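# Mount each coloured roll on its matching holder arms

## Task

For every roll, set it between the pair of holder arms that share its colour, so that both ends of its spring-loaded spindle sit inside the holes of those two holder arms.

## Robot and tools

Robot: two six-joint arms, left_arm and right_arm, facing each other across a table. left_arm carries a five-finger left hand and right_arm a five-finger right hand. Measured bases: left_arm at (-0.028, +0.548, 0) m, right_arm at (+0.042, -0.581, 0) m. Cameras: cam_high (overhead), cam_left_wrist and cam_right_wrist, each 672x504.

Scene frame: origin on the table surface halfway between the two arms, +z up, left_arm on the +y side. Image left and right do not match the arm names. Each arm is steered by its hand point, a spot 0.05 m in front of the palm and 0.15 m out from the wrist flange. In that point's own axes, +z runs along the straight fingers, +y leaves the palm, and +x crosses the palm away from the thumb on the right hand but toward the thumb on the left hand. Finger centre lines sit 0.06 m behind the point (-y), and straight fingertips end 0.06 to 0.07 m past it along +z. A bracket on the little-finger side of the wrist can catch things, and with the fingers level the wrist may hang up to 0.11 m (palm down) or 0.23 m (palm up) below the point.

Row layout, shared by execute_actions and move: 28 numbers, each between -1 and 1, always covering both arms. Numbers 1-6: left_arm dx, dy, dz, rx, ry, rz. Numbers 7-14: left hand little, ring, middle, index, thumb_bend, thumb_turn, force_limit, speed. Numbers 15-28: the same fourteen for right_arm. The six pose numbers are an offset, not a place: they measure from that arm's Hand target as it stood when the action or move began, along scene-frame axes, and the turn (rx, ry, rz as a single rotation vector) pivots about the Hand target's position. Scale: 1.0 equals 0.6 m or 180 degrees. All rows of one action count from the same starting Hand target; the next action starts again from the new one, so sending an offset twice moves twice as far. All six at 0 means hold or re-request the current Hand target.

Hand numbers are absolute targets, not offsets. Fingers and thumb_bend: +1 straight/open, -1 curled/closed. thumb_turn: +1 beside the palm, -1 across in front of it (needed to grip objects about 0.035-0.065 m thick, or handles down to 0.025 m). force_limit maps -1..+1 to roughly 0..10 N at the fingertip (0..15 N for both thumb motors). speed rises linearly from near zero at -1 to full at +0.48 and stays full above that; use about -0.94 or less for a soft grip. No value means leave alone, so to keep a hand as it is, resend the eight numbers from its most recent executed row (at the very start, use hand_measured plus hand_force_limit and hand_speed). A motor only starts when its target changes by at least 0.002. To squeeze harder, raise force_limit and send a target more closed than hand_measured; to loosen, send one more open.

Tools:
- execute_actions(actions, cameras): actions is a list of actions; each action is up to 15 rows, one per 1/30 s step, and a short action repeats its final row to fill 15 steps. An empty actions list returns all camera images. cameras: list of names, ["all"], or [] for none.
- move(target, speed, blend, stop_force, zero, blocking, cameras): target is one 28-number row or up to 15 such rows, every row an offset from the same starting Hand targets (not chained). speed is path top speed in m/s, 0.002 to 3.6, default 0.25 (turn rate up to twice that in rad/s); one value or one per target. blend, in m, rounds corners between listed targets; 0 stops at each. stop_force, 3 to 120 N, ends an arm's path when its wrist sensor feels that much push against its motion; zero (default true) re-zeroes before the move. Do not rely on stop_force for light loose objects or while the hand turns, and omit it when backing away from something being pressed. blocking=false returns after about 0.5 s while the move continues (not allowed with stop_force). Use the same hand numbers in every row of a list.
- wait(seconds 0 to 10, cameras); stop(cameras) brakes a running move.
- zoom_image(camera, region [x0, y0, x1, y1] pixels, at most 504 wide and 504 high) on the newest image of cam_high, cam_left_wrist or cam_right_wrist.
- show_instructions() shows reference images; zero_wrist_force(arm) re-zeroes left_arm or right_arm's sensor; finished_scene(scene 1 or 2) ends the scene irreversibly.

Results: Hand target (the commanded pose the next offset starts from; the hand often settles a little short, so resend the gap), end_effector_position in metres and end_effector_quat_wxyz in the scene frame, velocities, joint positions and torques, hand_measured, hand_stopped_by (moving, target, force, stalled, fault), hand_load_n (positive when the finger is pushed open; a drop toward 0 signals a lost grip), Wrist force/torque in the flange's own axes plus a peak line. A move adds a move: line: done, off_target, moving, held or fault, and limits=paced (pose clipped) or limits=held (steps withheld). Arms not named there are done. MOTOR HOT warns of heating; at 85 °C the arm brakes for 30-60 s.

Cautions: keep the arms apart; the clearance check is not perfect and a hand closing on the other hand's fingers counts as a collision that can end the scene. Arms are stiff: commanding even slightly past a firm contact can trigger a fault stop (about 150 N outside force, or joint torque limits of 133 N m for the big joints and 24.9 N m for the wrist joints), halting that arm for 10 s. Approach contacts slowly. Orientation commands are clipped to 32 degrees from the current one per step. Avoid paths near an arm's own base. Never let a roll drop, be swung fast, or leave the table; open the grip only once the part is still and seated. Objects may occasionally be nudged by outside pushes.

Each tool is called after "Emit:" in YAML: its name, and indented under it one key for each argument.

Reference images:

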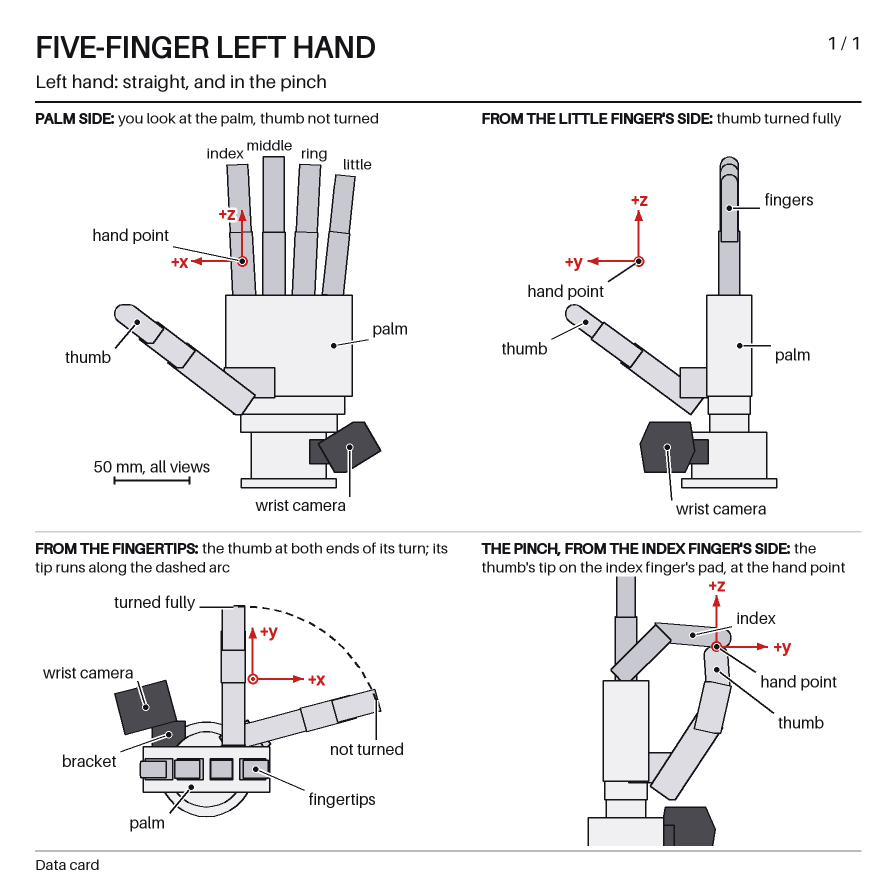

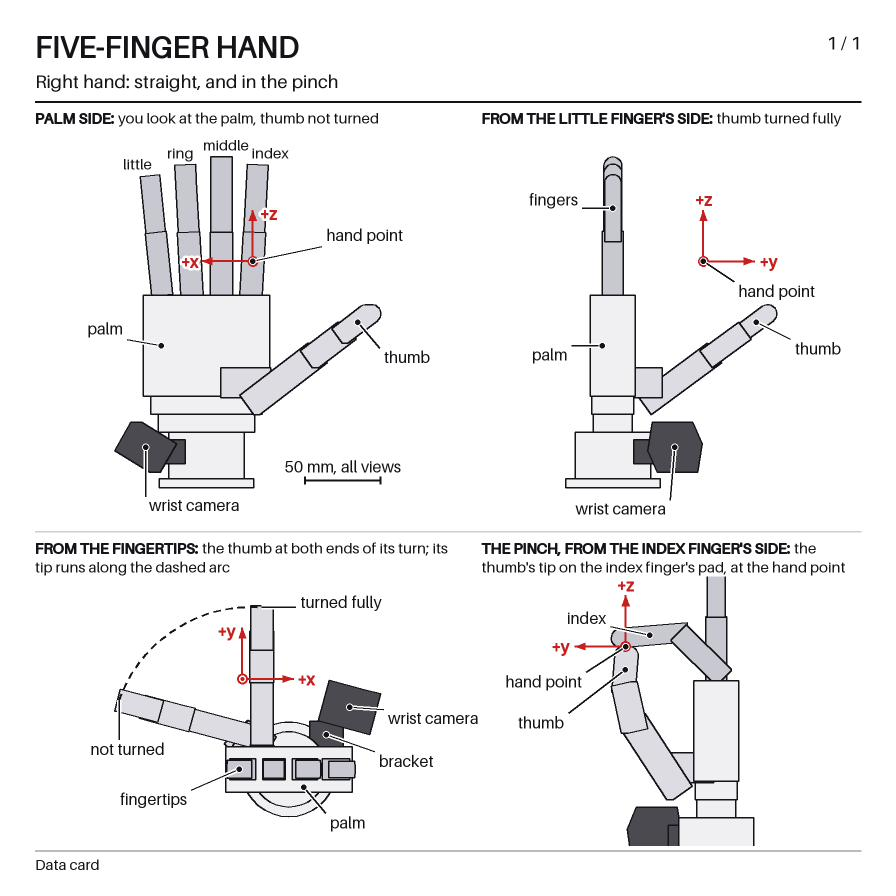

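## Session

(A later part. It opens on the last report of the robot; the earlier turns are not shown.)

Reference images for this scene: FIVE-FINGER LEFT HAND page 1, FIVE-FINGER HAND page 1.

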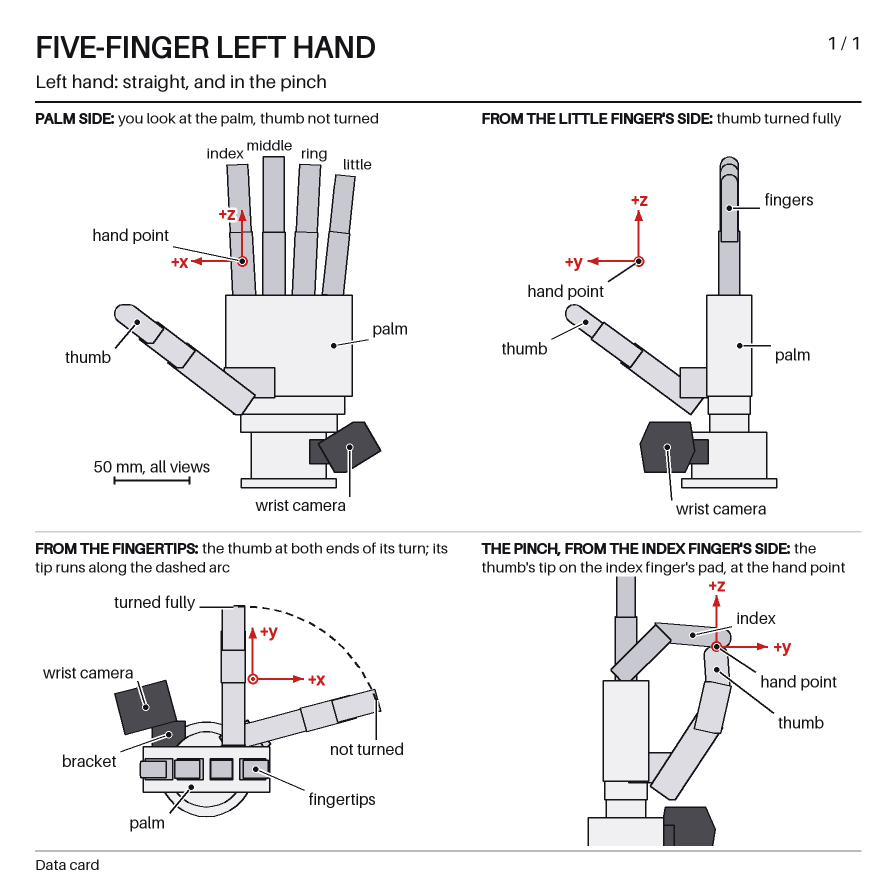

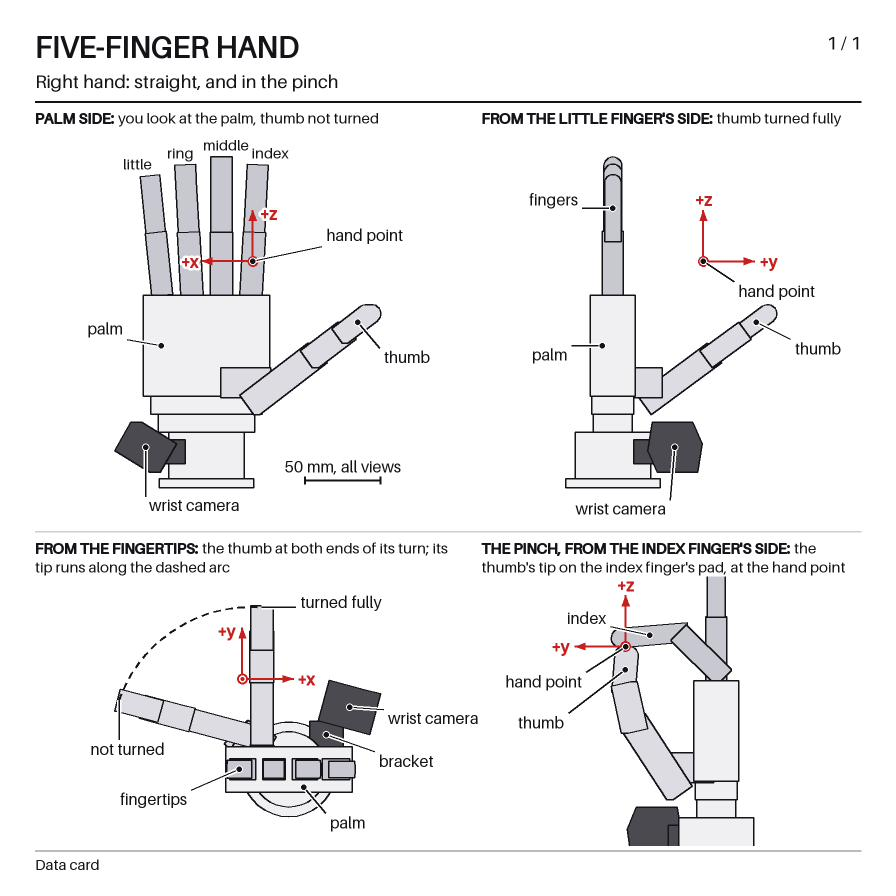

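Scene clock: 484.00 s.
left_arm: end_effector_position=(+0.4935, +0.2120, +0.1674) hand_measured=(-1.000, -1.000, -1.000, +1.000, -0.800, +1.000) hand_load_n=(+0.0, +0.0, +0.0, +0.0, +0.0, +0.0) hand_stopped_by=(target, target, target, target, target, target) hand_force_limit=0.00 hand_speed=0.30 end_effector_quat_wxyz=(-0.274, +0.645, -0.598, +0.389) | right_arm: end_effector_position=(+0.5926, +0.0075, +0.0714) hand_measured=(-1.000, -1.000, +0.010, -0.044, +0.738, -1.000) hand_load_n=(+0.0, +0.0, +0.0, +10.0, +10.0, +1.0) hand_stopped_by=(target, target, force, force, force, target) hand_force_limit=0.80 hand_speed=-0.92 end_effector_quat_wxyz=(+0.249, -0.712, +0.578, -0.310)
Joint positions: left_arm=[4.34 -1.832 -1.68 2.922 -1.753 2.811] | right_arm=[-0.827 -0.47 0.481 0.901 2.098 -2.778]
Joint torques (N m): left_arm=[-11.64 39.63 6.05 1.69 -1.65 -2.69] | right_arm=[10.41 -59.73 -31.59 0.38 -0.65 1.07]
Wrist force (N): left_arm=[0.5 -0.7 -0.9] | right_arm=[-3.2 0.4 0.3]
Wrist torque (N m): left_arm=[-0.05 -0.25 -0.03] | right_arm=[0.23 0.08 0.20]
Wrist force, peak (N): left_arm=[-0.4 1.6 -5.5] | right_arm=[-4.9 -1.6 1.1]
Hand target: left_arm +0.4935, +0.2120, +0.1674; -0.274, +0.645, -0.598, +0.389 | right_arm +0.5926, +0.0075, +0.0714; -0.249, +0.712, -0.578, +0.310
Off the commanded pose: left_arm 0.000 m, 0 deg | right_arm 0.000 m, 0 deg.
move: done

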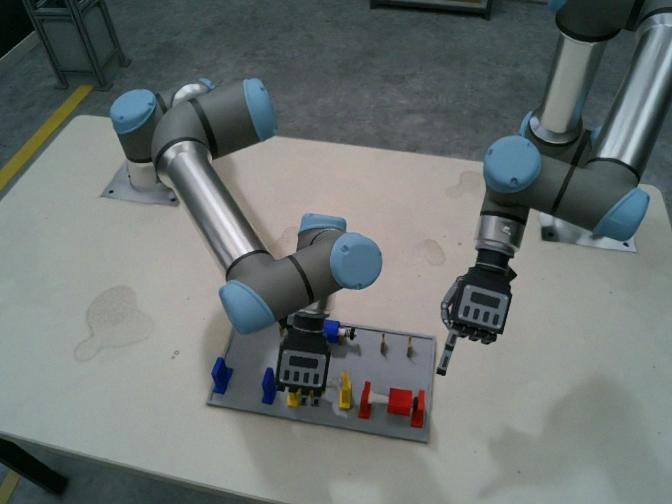

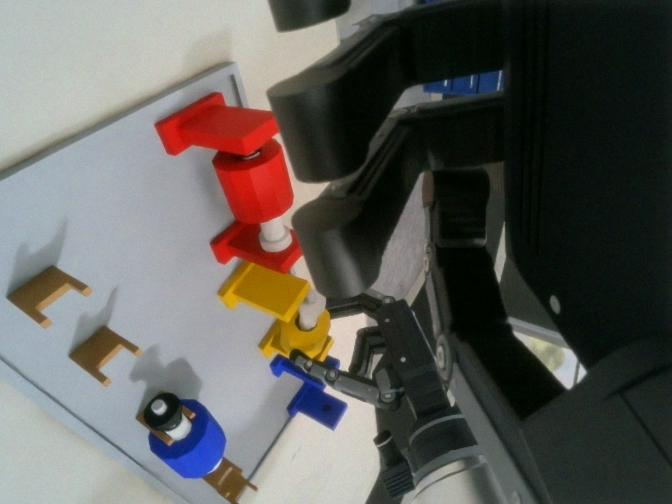

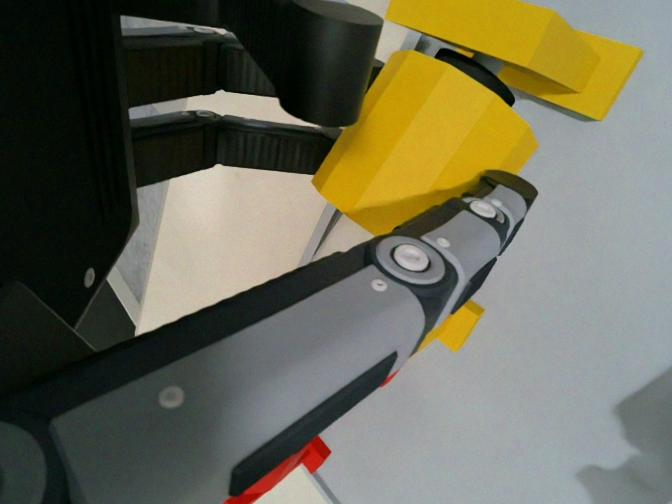

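Emit:
move:
  target: [0,0,0,0,0,0,-1,-1,-1,1,-0.8,1,0,0.3,-0.0055,0.0367,0.011,0,0,0,-1,-1,-0.6,-0.6,-0.3,-1,0.8,-0.92]
  speed: 0.03
  stop_force: 5
  cameras: ["cam_right_wrist","cam_left_wrist"]

Emit:
zoom_image:
  camera: "cam_right_wrist"
  region: [400, 0, 600, 140]

Emit:
zoom_image:
  camera: "cam_left_wrist"
  region: [210, 240, 360, 380]

Scene clock: 486.80 s.
left_arm: end_effector_position=(+0.4935, +0.2120, +0.1674) hand_measured=(-1.000, -1.000, -1.000, +1.000, -0.800, +1.000) hand_load_n=(+0.0, +0.0, +0.0, +0.0, +0.0, +0.0) hand_stopped_by=(target, target, target, target, target, target) hand_force_limit=0.00 hand_speed=0.30 end_effector_quat_wxyz=(-0.274, +0.645, -0.598, +0.389) | right_arm: end_effector_position=(+0.5899, +0.0231, +0.0759) hand_measured=(-1.000, -1.000, +0.010, -0.044, +0.738, -1.000) hand_load_n=(+0.0, +0.0, +0.5, +8.5, +10.0, -2.0) hand_stopped_by=(target, target, force, force, force, target) hand_force_limit=0.80 hand_speed=-0.92 end_effector_quat_wxyz=(+0.250, -0.712, +0.578, -0.310)
Joint positions: left_arm=[4.34 -1.832 -1.68 2.922 -1.753 2.811] | right_arm=[-0.808 -0.403 0.338 0.983 2.109 -2.761]
Joint torques (N m): left_arm=[-11.57 38.79 7.17 1.55 -1.59 -2.54] | right_arm=[-8.44 -61.69 -4.85 -0.29 -2.09 -1.68]
Wrist force (N): left_arm=[0.3 -0.6 -0.6] | right_arm=[0.8 -1.6 -2.0]
Wrist torque (N m): left_arm=[-0.05 -0.22 -0.04] | right_arm=[0.17 0.01 0.04]
Wrist force, peak (N): left_arm=[0.3 -0.9 -0.9] | right_arm=[4.3 -3.7 -2.1]
Hand target: left_arm +0.4935, +0.2120, +0.1674; -0.274, +0.645, -0.598, +0.389 | right_arm +0.5899, +0.0231, +0.0759; -0.250, +0.712, -0.578, +0.310 (not the last commanded pose)
Off the commanded pose: left_arm 0.000 m, 0 deg | right_arm 0.007 m, 0 deg.
move: contact (right_arm)
Images, in order (width x height): cam_left_wrist 672x504, cam_right_wrist 672x504.

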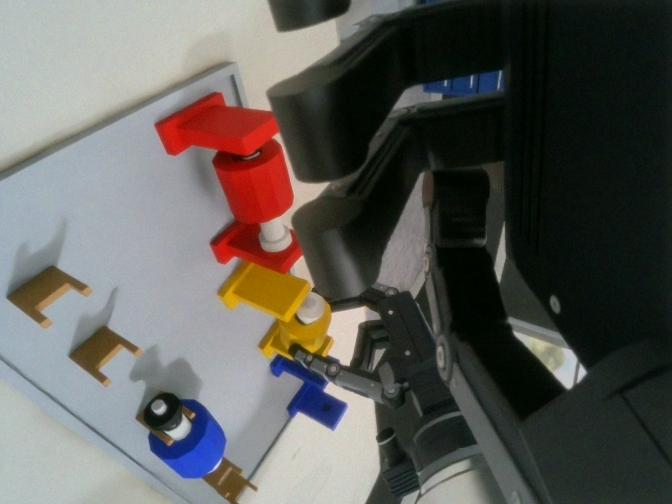

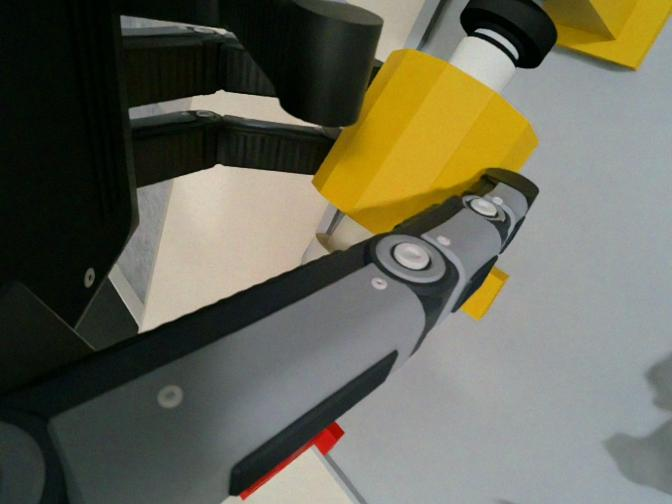

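Scaled by 2.520 from the camera's 672x504 image, which has a finer 960x720 frame.

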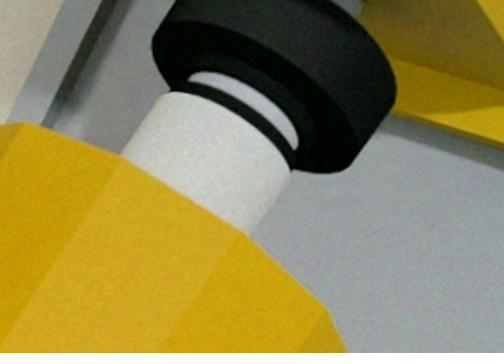

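Scaled by 3.360 from the camera's 672x504 image, which has a finer 960x720 frame.

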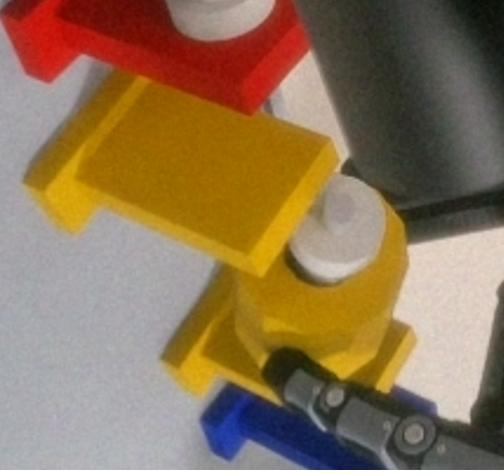

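Emit:
execute_actions:
  actions: []

Scene clock: 490.47 s.
left_arm: end_effector_position=(+0.4935, +0.2120, +0.1674) hand_measured=(-1.000, -1.000, -1.000, +1.000, -0.800, +1.000) hand_load_n=(+0.0, +0.0, +0.0, +0.0, +0.0, +0.0) hand_stopped_by=(target, target, target, target, target, target) hand_force_limit=0.00 hand_speed=0.30 end_effector_quat_wxyz=(-0.274, +0.645, -0.598, +0.389) | right_arm: end_effector_position=(+0.5899, +0.0231, +0.0759) hand_measured=(-1.000, -1.000, +0.010, -0.044, +0.738, -1.000) hand_load_n=(+0.0, +0.0, +0.0, +8.5, +10.0, -2.0) hand_stopped_by=(target, target, force, force, force, target) hand_force_limit=0.80 hand_speed=-0.92 end_effector_quat_wxyz=(+0.250, -0.712, +0.578, -0.310)
Joint positions: left_arm=[4.34 -1.832 -1.68 2.922 -1.753 2.811] | right_arm=[-0.808 -0.403 0.338 0.983 2.109 -2.761]
Joint velocities: within noise
Joint torques (N m): left_arm=[-11.75 36.15 9.85 1.31 -1.62 -2.53] | right_arm=[-8.98 -61.61 -3.82 -0.45 -1.88 -1.78]
Wrist force (N): left_arm=[0.5 -0.8 -0.9] | right_arm=[0.8 -1.9 -1.9]
Wrist torque (N m): left_arm=[-0.07 -0.24 -0.02] | right_arm=[0.10 0.00 0.03]
Wrist force, peak (N): left_arm=[0.5 -0.8 -1.0] | right_arm=[1.0 -1.9 -2.4]
Hand target: left_arm +0.4935, +0.2120, +0.1674; -0.274, +0.645, -0.598, +0.389 | right_arm +0.5899, +0.0231, +0.0759; -0.250, +0.712, -0.578, +0.310 (not the last commanded pose)
Off the commanded pose: left_arm 0.000 m, 0 deg | right_arm 0.007 m, 0 deg.

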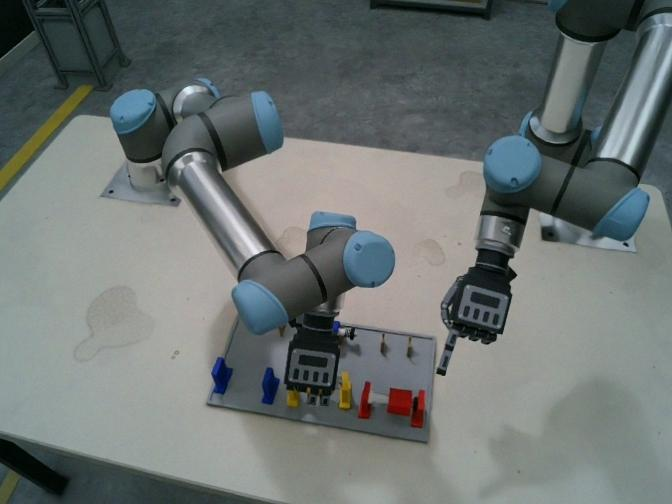

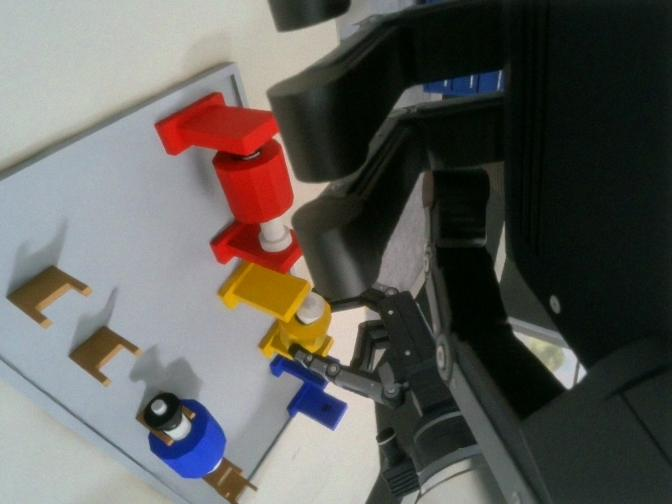

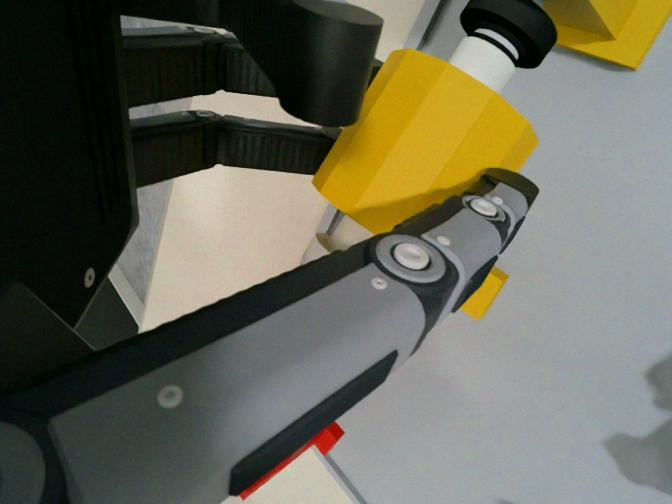

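Emit:
zoom_image:
  camera: "cam_right_wrist"
  region: [420, 0, 672, 189]

Emit:
zoom_image:
  camera: "cam_left_wrist"
  region: [210, 240, 360, 380]

Emit:
zoom_image:
  camera: "cam_high"
  region: [260, 340, 440, 450]

Scaled by 2.000 from the camera's 672x504 image, which has a finer 960x720 frame.

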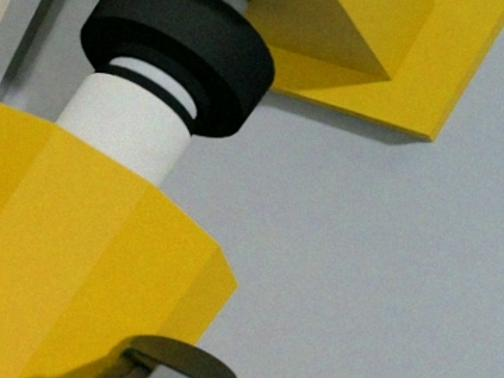

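Scaled by 3.360 from the camera's 672x504 image, which has a finer 960x720 frame.

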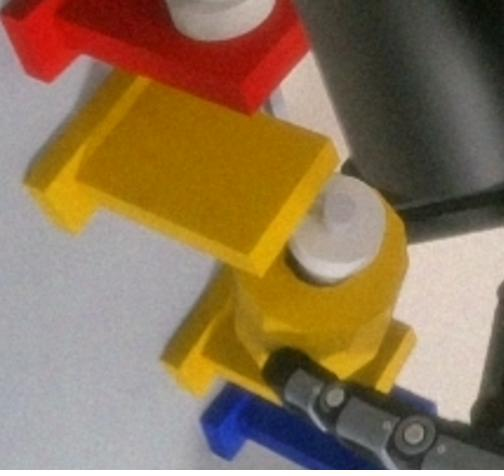

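Scaled by 2.800 from the camera's 672x504 image, which has a finer 960x720 frame.

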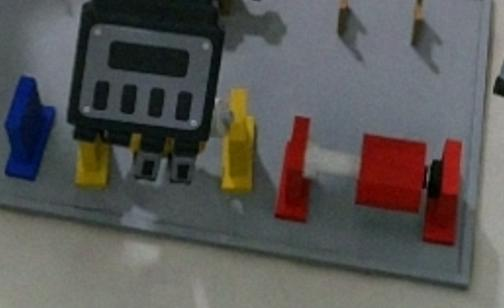

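Emit:
move:
  target: [0,0,0,0,0,0,-1,-1,-1,1,-0.8,1,0,0.3,0.0013,-0.0133,-0.0032,0,0,0,-1,-1,-0.6,-0.6,-0.3,-1,0.8,-0.92]
  speed: 0.02
  stop_force: 5
  cameras: ["cam_left_wrist","cam_right_wrist"]

Emit:
zoom_image:
  camera: "cam_right_wrist"
  region: [420, 0, 672, 189]

Scene clock: 492.67 s.
left_arm: end_effector_position=(+0.4935, +0.2120, +0.1674) hand_measured=(-1.000, -1.000, -1.000, +1.000, -0.800, +1.000) hand_load_n=(+0.0, +0.0, +0.0, +0.0, +0.0, +0.0) hand_stopped_by=(target, target, target, target, target, target) hand_force_limit=0.00 hand_speed=0.30 end_effector_quat_wxyz=(-0.274, +0.645, -0.598, +0.389) | right_arm: end_effector_position=(+0.5907, +0.0151, +0.0740) hand_measured=(-1.000, -1.000, +0.010, -0.044, +0.738, -1.000) hand_load_n=(+0.5, +0.0, +0.0, +9.0, +10.0, -1.5) hand_stopped_by=(target, target, force, force, force, target) hand_force_limit=0.80 hand_speed=-0.92 end_effector_quat_wxyz=(+0.250, -0.712, +0.578, -0.310)
Joint positions: left_arm=[4.34 -1.832 -1.68 2.922 -1.753 2.811] | right_arm=[-0.817 -0.444 0.424 0.934 2.104 -2.77]
Joint torques (N m): left_arm=[-11.76 34.1 10.91 0.98 -1.64 -2.4] | right_arm=[-9.42 -62.9 -6.7 -0.43 -1.89 -1.71]
Wrist force (N): left_arm=[0.3 -0.6 -0.8] | right_arm=[-0.3 1.5 -0.1]
Wrist torque (N m): left_arm=[-0.05 -0.22 -0.04] | right_arm=[0.26 0.05 0.06]
Wrist force, peak (N): left_arm=[0.4 -0.9 -0.8] | right_arm=[0.7 -2.2 -2.3]
Hand target: left_arm +0.4935, +0.2120, +0.1674; -0.274, +0.645, -0.598, +0.389 | right_arm +0.5907, +0.0151, +0.0740; -0.250, +0.712, -0.578, +0.310
Off the commanded pose: left_arm 0.000 m, 0 deg | right_arm 0.000 m, 0 deg.
move: done
Images, in order (width x height): cam_left_wrist 672x504, cam_right_wrist 672x504.

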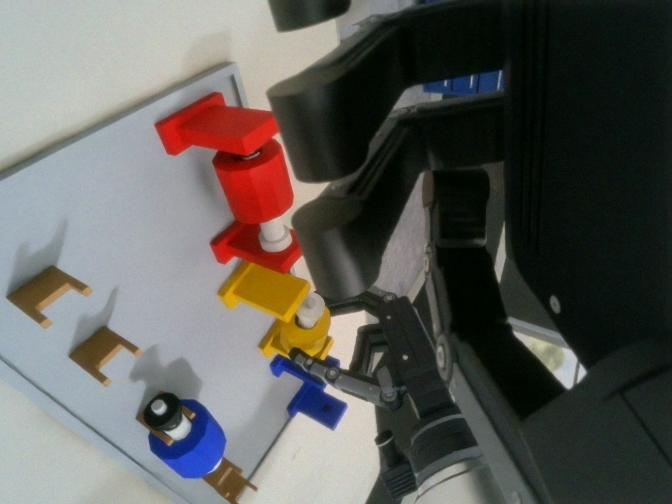

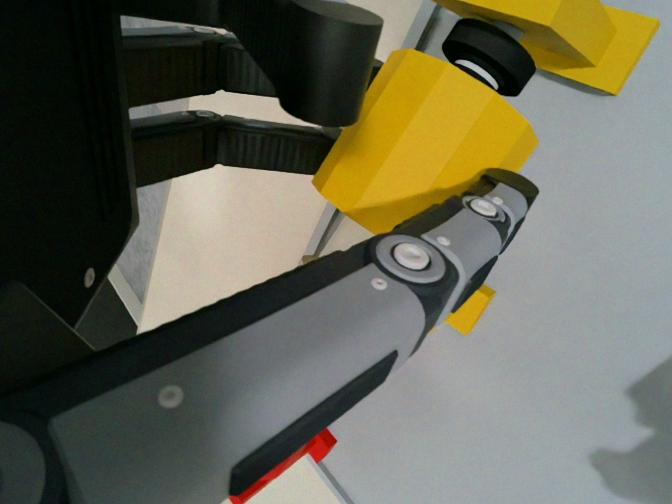

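Scaled by 2.000 from the camera's 672x504 image, which has a finer 960x720 frame.

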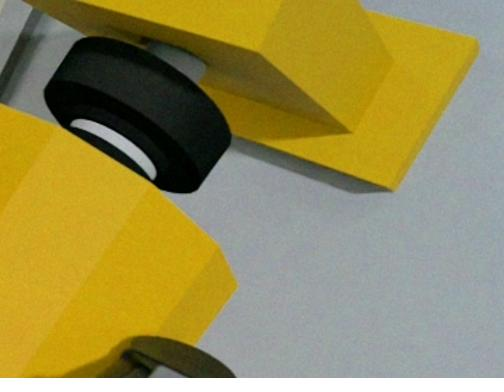

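Emit:
zoom_image:
  camera: "cam_right_wrist"
  region: [430, 0, 630, 120]

Emit:
zoom_image:
  camera: "cam_right_wrist"
  region: [470, 0, 570, 75]

Scaled by 2.520 from the camera's 672x504 image, which has a finer 960x720 frame.

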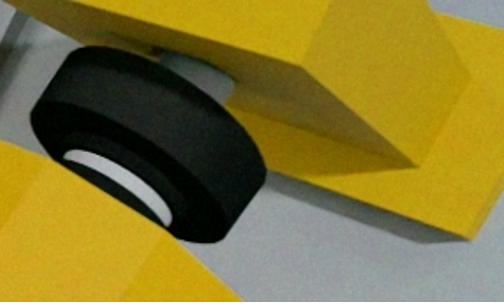

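Scaled by 5.040 from the camera's 672x504 image, which has a finer 960x720 frame.

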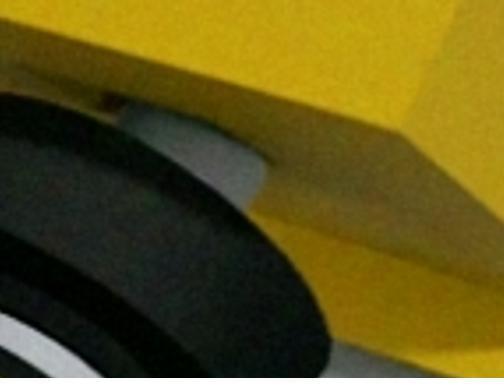

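Emit:
move:
  target: [0,0,0,0,0,0,-1,-1,-1,1,-0.8,1,0,0.3,0,0,0.0033,0,0,0,-1,-1,-0.6,-0.6,-0.3,-1,0.8,-0.92]
  speed: 0.01
  stop_force: 5
  cameras: ["cam_right_wrist"]

Emit:
zoom_image:
  camera: "cam_right_wrist"
  region: [470, 0, 570, 75]

Scene clock: 498.57 s.
left_arm: end_effector_position=(+0.4935, +0.2120, +0.1674) hand_measured=(-1.000, -1.000, -1.000, +1.000, -0.800, +1.000) hand_load_n=(+0.0, +0.0, +0.0, +0.0, +0.0, +0.0) hand_stopped_by=(target, target, target, target, target, target) hand_force_limit=0.00 hand_speed=0.30 end_effector_quat_wxyz=(-0.274, +0.645, -0.598, +0.389) | right_arm: end_effector_position=(+0.5907, +0.0151, +0.0760) hand_measured=(-1.000, -1.000, +0.010, -0.044, +0.738, -1.000) hand_load_n=(+0.0, +0.0, +0.5, +9.0, +10.0, -1.5) hand_stopped_by=(target, target, force, force, force, target) hand_force_limit=0.80 hand_speed=-0.92 end_effector_quat_wxyz=(+0.250, -0.712, +0.578, -0.310)
Joint positions: left_arm=[4.34 -1.832 -1.68 2.922 -1.753 2.811] | right_arm=[-0.817 -0.444 0.418 0.94 2.104 -2.77]
Joint torques (N m): left_arm=[-10.54 31.93 12.68 0.85 -1.56 -2.64] | right_arm=[-10.14 -46.39 -33.69 2.59 -1.31 -0.86]
Wrist force (N): left_arm=[0.4 -0.7 -0.9] | right_arm=[-0.4 1.8 0.1]
Wrist torque (N m): left_arm=[-0.06 -0.23 -0.03] | right_arm=[0.29 0.05 0.06]
Wrist force, peak (N): left_arm=[0.4 -0.8 -1.0] | right_arm=[-0.1 2.2 0.3]
Hand target: left_arm +0.4935, +0.2120, +0.1674; -0.274, +0.645, -0.598, +0.389 | right_arm +0.5907, +0.0151, +0.0760; -0.250, +0.712, -0.578, +0.310
Off the commanded pose: left_arm 0.000 m, 0 deg | right_arm 0.000 m, 0 deg.
move: done
Images, in order (width x height): cam_right_wrist 672x504.

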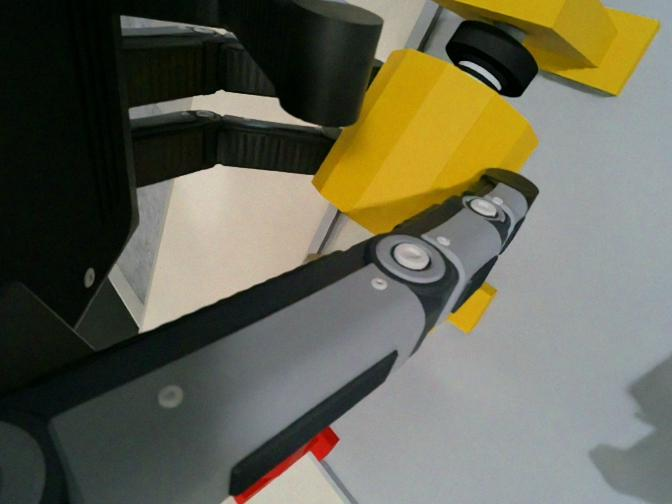

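Scaled by 5.040 from the camera's 672x504 image, which has a finer 960x720 frame.

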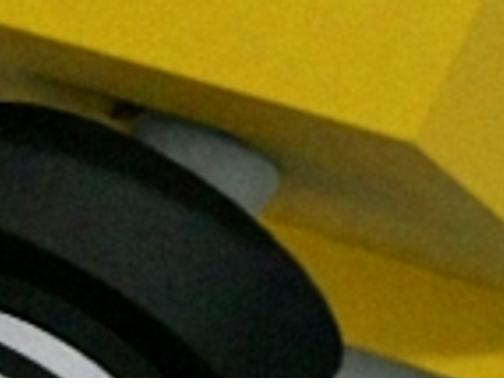

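Emit:
move:
  target: [0,0,0,0,0,0,-1,-1,-1,1,-0.8,1,0,0.3,0,0,0.0033,0,0,0,-1,-1,-0.6,-0.6,-0.3,-1,0.8,-0.92]
  speed: 0.01
  stop_force: 5
  cameras: ["cam_right_wrist"]

Emit:
zoom_image:
  camera: "cam_right_wrist"
  region: [470, 0, 570, 75]

Scene clock: 500.03 s.
left_arm: end_effector_position=(+0.4935, +0.2120, +0.1674) hand_measured=(-1.000, -1.000, -1.000, +1.000, -0.800, +1.000) hand_load_n=(+0.0, +0.0, +0.0, +0.0, +0.0, +0.0) hand_stopped_by=(target, target, target, target, target, target) hand_force_limit=0.00 hand_speed=0.30 end_effector_quat_wxyz=(-0.274, +0.645, -0.598, +0.389) | right_arm: end_effector_position=(+0.5907, +0.0151, +0.0780) hand_measured=(-1.000, -1.000, +0.010, -0.044, +0.738, -1.000) hand_load_n=(+0.0, +0.0, +0.5, +9.0, +10.0, -1.5) hand_stopped_by=(target, target, force, force, force, target) hand_force_limit=0.80 hand_speed=-0.92 end_effector_quat_wxyz=(+0.250, -0.712, +0.578, -0.310)
Joint positions: left_arm=[4.34 -1.832 -1.68 2.922 -1.753 2.811] | right_arm=[-0.817 -0.444 0.413 0.945 2.104 -2.77]
Joint torques (N m): left_arm=[-11.18 30.33 13.84 0.56 -1.37 -2.59] | right_arm=[-6.82 -47.26 -34.73 2.84 -0.27 0.23]
Wrist force (N): left_arm=[0.3 -0.5 -0.9] | right_arm=[-0.7 2.5 1.1]
Wrist torque (N m): left_arm=[-0.03 -0.23 -0.04] | right_arm=[0.34 0.01 0.09]
Wrist force, peak (N): left_arm=[0.3 -1.0 -0.9] | right_arm=[-1.0 2.3 1.3]
Hand target: left_arm +0.4935, +0.2120, +0.1674; -0.274, +0.645, -0.598, +0.389 | right_arm +0.5907, +0.0151, +0.0780; -0.250, +0.712, -0.578, +0.310
Off the commanded pose: left_arm 0.000 m, 0 deg | right_arm 0.000 m, 0 deg.
move: done
Images, in order (width x height): cam_right_wrist 672x504.

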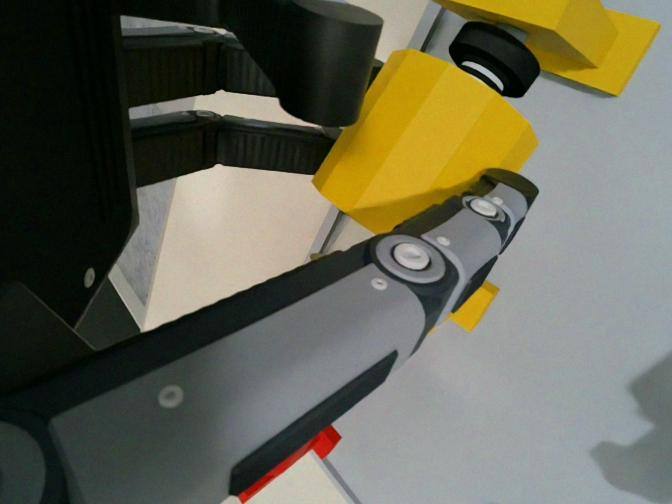

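Scaled by 5.040 from the camera's 672x504 image, which has a finer 960x720 frame.

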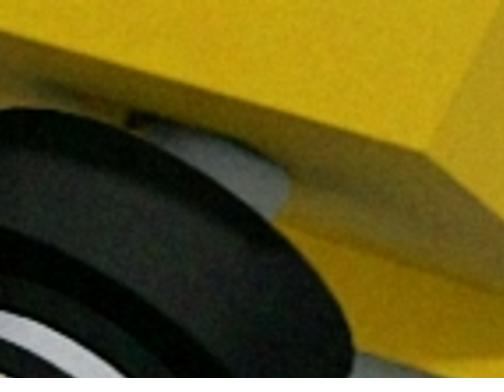

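Emit:
move:
  target: [0,0,0,0,0,0,-1,-1,-1,1,-0.8,1,0,0.3,0,0,0.0025,0,0,0,-1,-1,-0.6,-0.6,-0.3,-1,0.8,-0.92]
  speed: 0.01
  stop_force: 5
  cameras: ["cam_left_wrist","cam_right_wrist"]

Emit:
zoom_image:
  camera: "cam_right_wrist"
  region: [470, 0, 570, 75]

Emit:
zoom_image:
  camera: "cam_left_wrist"
  region: [210, 240, 360, 380]

Scene clock: 501.47 s.
left_arm: end_effector_position=(+0.4935, +0.2120, +0.1674) hand_measured=(-1.000, -1.000, -1.000, +1.000, -0.800, +1.000) hand_load_n=(+0.0, +0.0, +0.0, +0.0, +0.0, +0.0) hand_stopped_by=(target, target, target, target, target, target) hand_force_limit=0.00 hand_speed=0.30 end_effector_quat_wxyz=(-0.274, +0.645, -0.598, +0.389) | right_arm: end_effector_position=(+0.5907, +0.0151, +0.0795) hand_measured=(-1.000, -1.000, +0.010, -0.044, +0.738, -1.000) hand_load_n=(+0.0, +0.0, +0.5, +9.0, +10.0, -1.5) hand_stopped_by=(target, target, force, force, force, target) hand_force_limit=0.80 hand_speed=-0.92 end_effector_quat_wxyz=(+0.250, -0.712, +0.578, -0.310)
Joint positions: left_arm=[4.34 -1.832 -1.68 2.922 -1.753 2.811] | right_arm=[-0.817 -0.444 0.408 0.949 2.104 -2.77]
Joint torques (N m): left_arm=[-12.05 28.91 14.75 0.63 -1.58 -2.48] | right_arm=[-6.62 -47.53 -34.41 2.83 0.63 0.34]
Wrist force (N): left_arm=[0.3 -0.8 -0.9] | right_arm=[-0.5 2.4 1.3]
Wrist torque (N m): left_arm=[-0.08 -0.22 -0.03] | right_arm=[0.30 0.00 0.09]
Wrist force, peak (N): left_arm=[0.3 -0.7 -1.1] | right_arm=[-0.4 2.9 1.3]
Hand target: left_arm +0.4935, +0.2120, +0.1674; -0.274, +0.645, -0.598, +0.389 | right_arm +0.5907, +0.0151, +0.0795; -0.250, +0.712, -0.578, +0.310
Off the commanded pose: left_arm 0.000 m, 0 deg | right_arm 0.000 m, 0 deg.
move: done
Images, in order (width x height): cam_left_wrist 672x504, cam_right_wrist 672x504.

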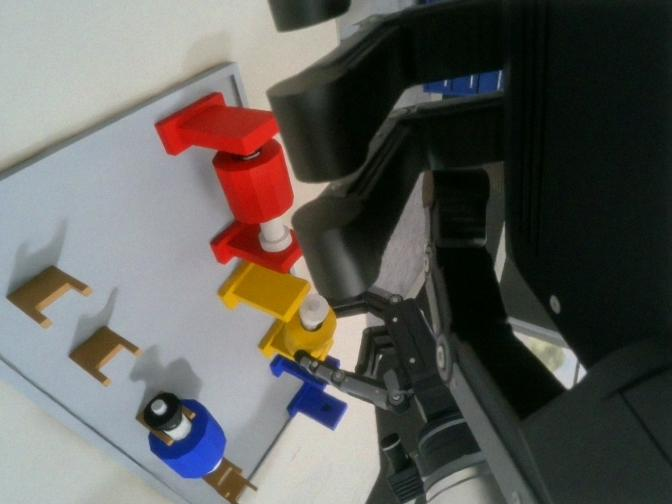

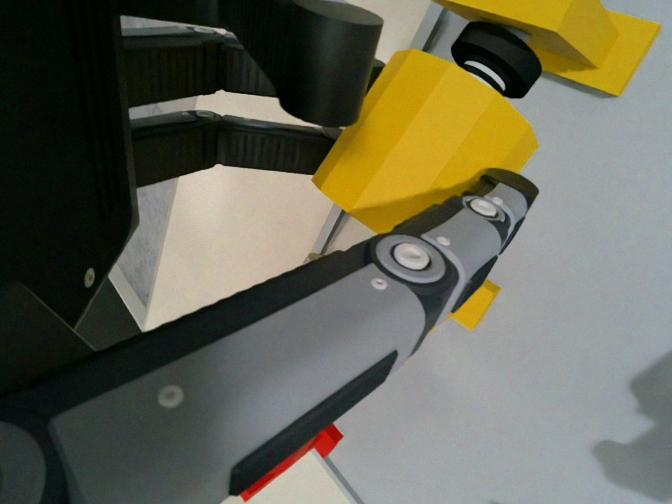

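Scaled by 5.040 from the camera's 672x504 image, which has a finer 960x720 frame.

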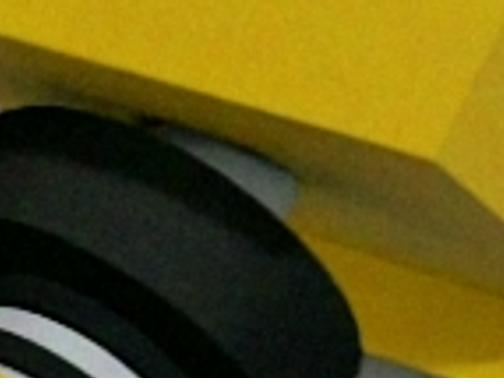

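Scaled by 3.360 from the camera's 672x504 image, which has a finer 960x720 frame.

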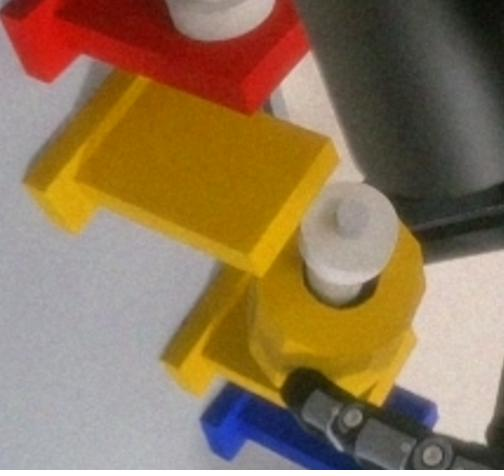

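Emit:
move:
  target: [0,0,0,0,0,0,-1,-1,-1,1,-0.8,1,0,0.3,0,0,-0.0042,0,0,0,-1,-1,-0.6,-0.6,-0.3,-1,0.8,-0.92]
  speed: 0.01
  stop_force: 5
  cameras: ["cam_left_wrist","cam_right_wrist"]

Emit:
zoom_image:
  camera: "cam_right_wrist"
  region: [470, 0, 570, 75]

Emit:
zoom_image:
  camera: "cam_left_wrist"
  region: [210, 240, 360, 380]

Scene clock: 503.53 s.
left_arm: end_effector_position=(+0.4935, +0.2120, +0.1674) hand_measured=(-1.000, -1.000, -1.000, +1.000, -0.800, +1.000) hand_load_n=(+0.0, +0.0, +0.0, +0.0, +0.0, +0.0) hand_stopped_by=(target, target, target, target, target, target) hand_force_limit=0.00 hand_speed=0.30 end_effector_quat_wxyz=(-0.274, +0.645, -0.598, +0.389) | right_arm: end_effector_position=(+0.5907, +0.0151, +0.0769) hand_measured=(-1.000, -1.000, +0.010, -0.044, +0.738, -1.000) hand_load_n=(+0.0, +0.0, +0.0, +9.0, +10.0, -1.5) hand_stopped_by=(target, target, force, force, force, target) hand_force_limit=0.80 hand_speed=-0.92 end_effector_quat_wxyz=(+0.250, -0.712, +0.578, -0.310)
Joint positions: left_arm=[4.34 -1.832 -1.68 2.922 -1.753 2.811] | right_arm=[-0.817 -0.444 0.416 0.942 2.104 -2.77]
Joint torques (N m): left_arm=[-11.41 27.93 15.13 0.44 -1.52 -2.6] | right_arm=[-3.47 -61.82 -6.56 -0.37 2.53 -0.44]
Wrist force (N): left_arm=[0.6 -0.7 -0.8] | right_arm=[-0.1 1.8 0.3]
Wrist torque (N m): left_arm=[-0.07 -0.25 -0.02] | right_arm=[0.28 0.01 0.08]
Wrist force, peak (N): left_arm=[0.4 -0.7 -1.1] | right_arm=[-0.3 2.7 1.3]
Hand target: left_arm +0.4935, +0.2120, +0.1674; -0.274, +0.645, -0.598, +0.389 | right_arm +0.5907, +0.0151, +0.0769; -0.250, +0.712, -0.578, +0.310
Off the commanded pose: left_arm 0.000 m, 0 deg | right_arm 0.000 m, 0 deg.
move: done
Images, in order (width x height): cam_left_wrist 672x504, cam_right_wrist 672x504.

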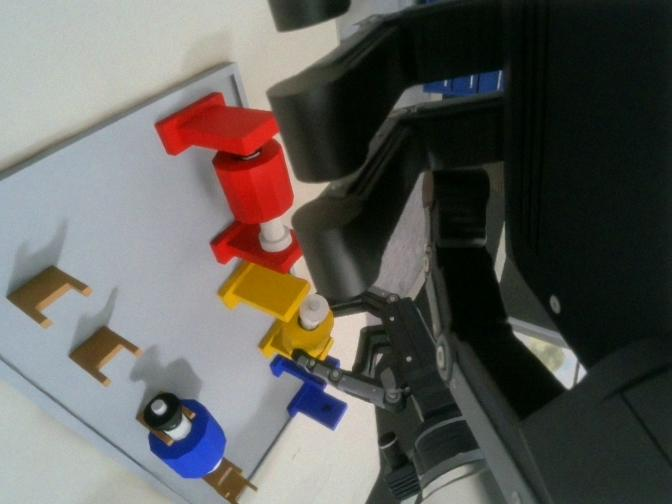

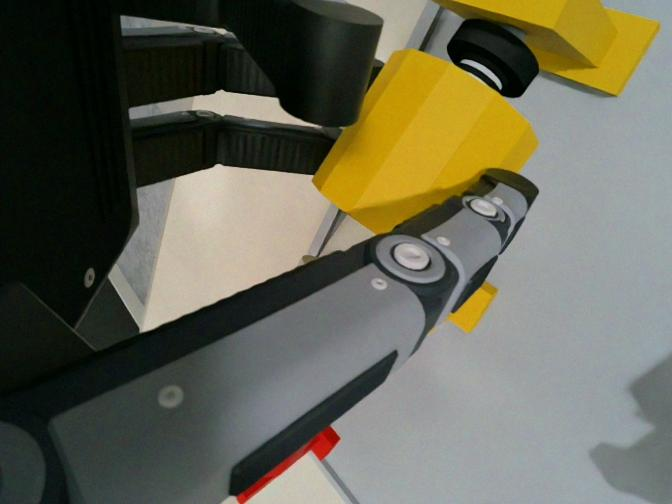

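Scaled by 5.040 from the camera's 672x504 image, which has a finer 960x720 frame.

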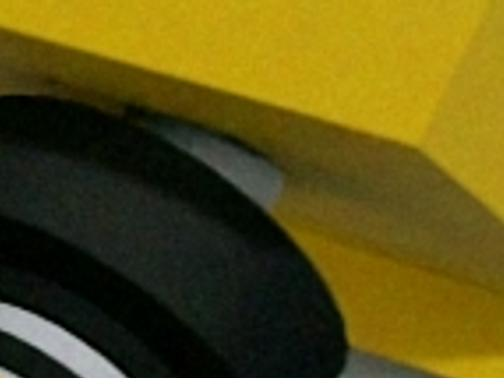

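Scaled by 3.360 from the camera's 672x504 image, which has a finer 960x720 frame.

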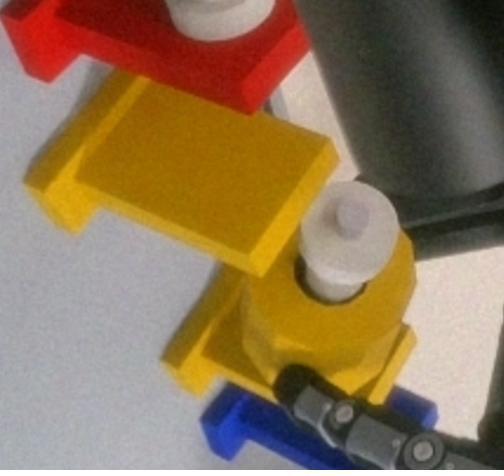

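Emit:
move:
  target: [0,0,0,0,0,0,-1,-1,-1,1,-0.8,1,0,0.3,-0.0067,0,0,0,0,0,-1,-1,-0.6,-0.6,-0.3,-1,0.8,-0.92]
  speed: 0.01
  stop_force: 4
  cameras: ["cam_left_wrist","cam_right_wrist"]

Emit:
zoom_image:
  camera: "cam_right_wrist"
  region: [470, 0, 570, 75]

Emit:
zoom_image:
  camera: "cam_left_wrist"
  region: [210, 240, 360, 380]

Scene clock: 505.13 s.
left_arm: end_effector_position=(+0.4935, +0.2120, +0.1674) hand_measured=(-1.000, -1.000, -1.000, +1.000, -0.800, +1.000) hand_load_n=(+0.0, +0.0, +0.0, +0.0, +0.0, +0.0) hand_stopped_by=(target, target, target, target, target, target) hand_force_limit=0.00 hand_speed=0.30 end_effector_quat_wxyz=(-0.274, +0.645, -0.598, +0.389) | right_arm: end_effector_position=(+0.5867, +0.0151, +0.0769) hand_measured=(-1.000, -1.000, +0.010, -0.044, +0.738, -1.000) hand_load_n=(+0.0, +0.0, +0.5, +8.5, +10.0, -1.5) hand_stopped_by=(target, target, force, force, force, target) hand_force_limit=0.80 hand_speed=-0.92 end_effector_quat_wxyz=(+0.250, -0.712, +0.578, -0.310)
Joint positions: left_arm=[4.34 -1.832 -1.68 2.922 -1.753 2.811] | right_arm=[-0.813 -0.457 0.441 0.931 2.106 -2.766]
Joint torques (N m): left_arm=[-11.89 26.36 16.05 0.15 -1.37 -2.45] | right_arm=[10.27 -62.64 -7.23 -0.41 2.71 1.69]
Wrist force (N): left_arm=[0.4 -0.7 -0.8] | right_arm=[-0.4 1.5 0.4]
Wrist torque (N m): left_arm=[-0.06 -0.23 -0.03] | right_arm=[0.22 0.04 -0.08]
Wrist force, peak (N): left_arm=[0.5 -0.6 -1.0] | right_arm=[0.6 -2.6 2.1]
Hand target: left_arm +0.4935, +0.2120, +0.1674; -0.274, +0.645, -0.598, +0.389 | right_arm +0.5867, +0.0151, +0.0769; -0.250, +0.712, -0.578, +0.310
Off the commanded pose: left_arm 0.000 m, 0 deg | right_arm 0.000 m, 0 deg.
move: done
Images, in order (width x height): cam_left_wrist 672x504, cam_right_wrist 672x504.

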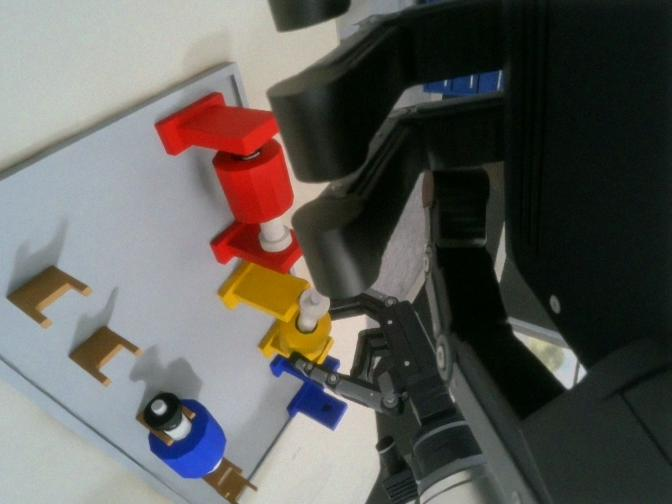

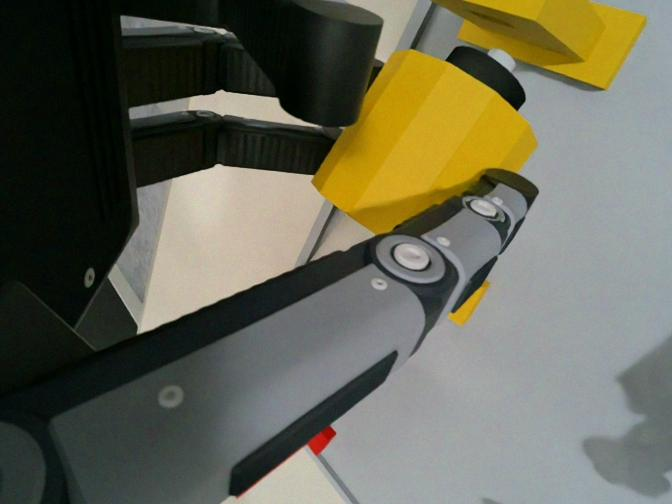

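Scaled by 5.040 from the camera's 672x504 image, which has a finer 960x720 frame.

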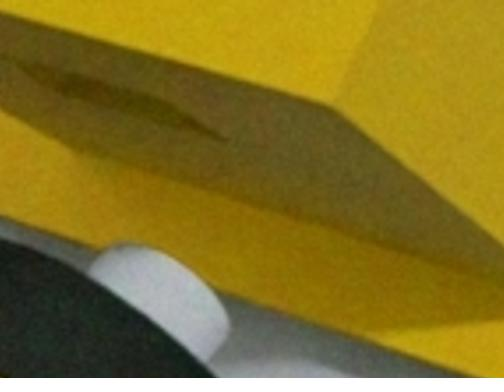

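Scaled by 3.360 from the camera's 672x504 image, which has a finer 960x720 frame.

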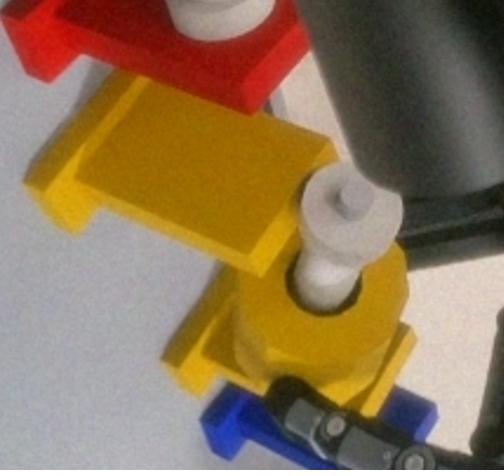

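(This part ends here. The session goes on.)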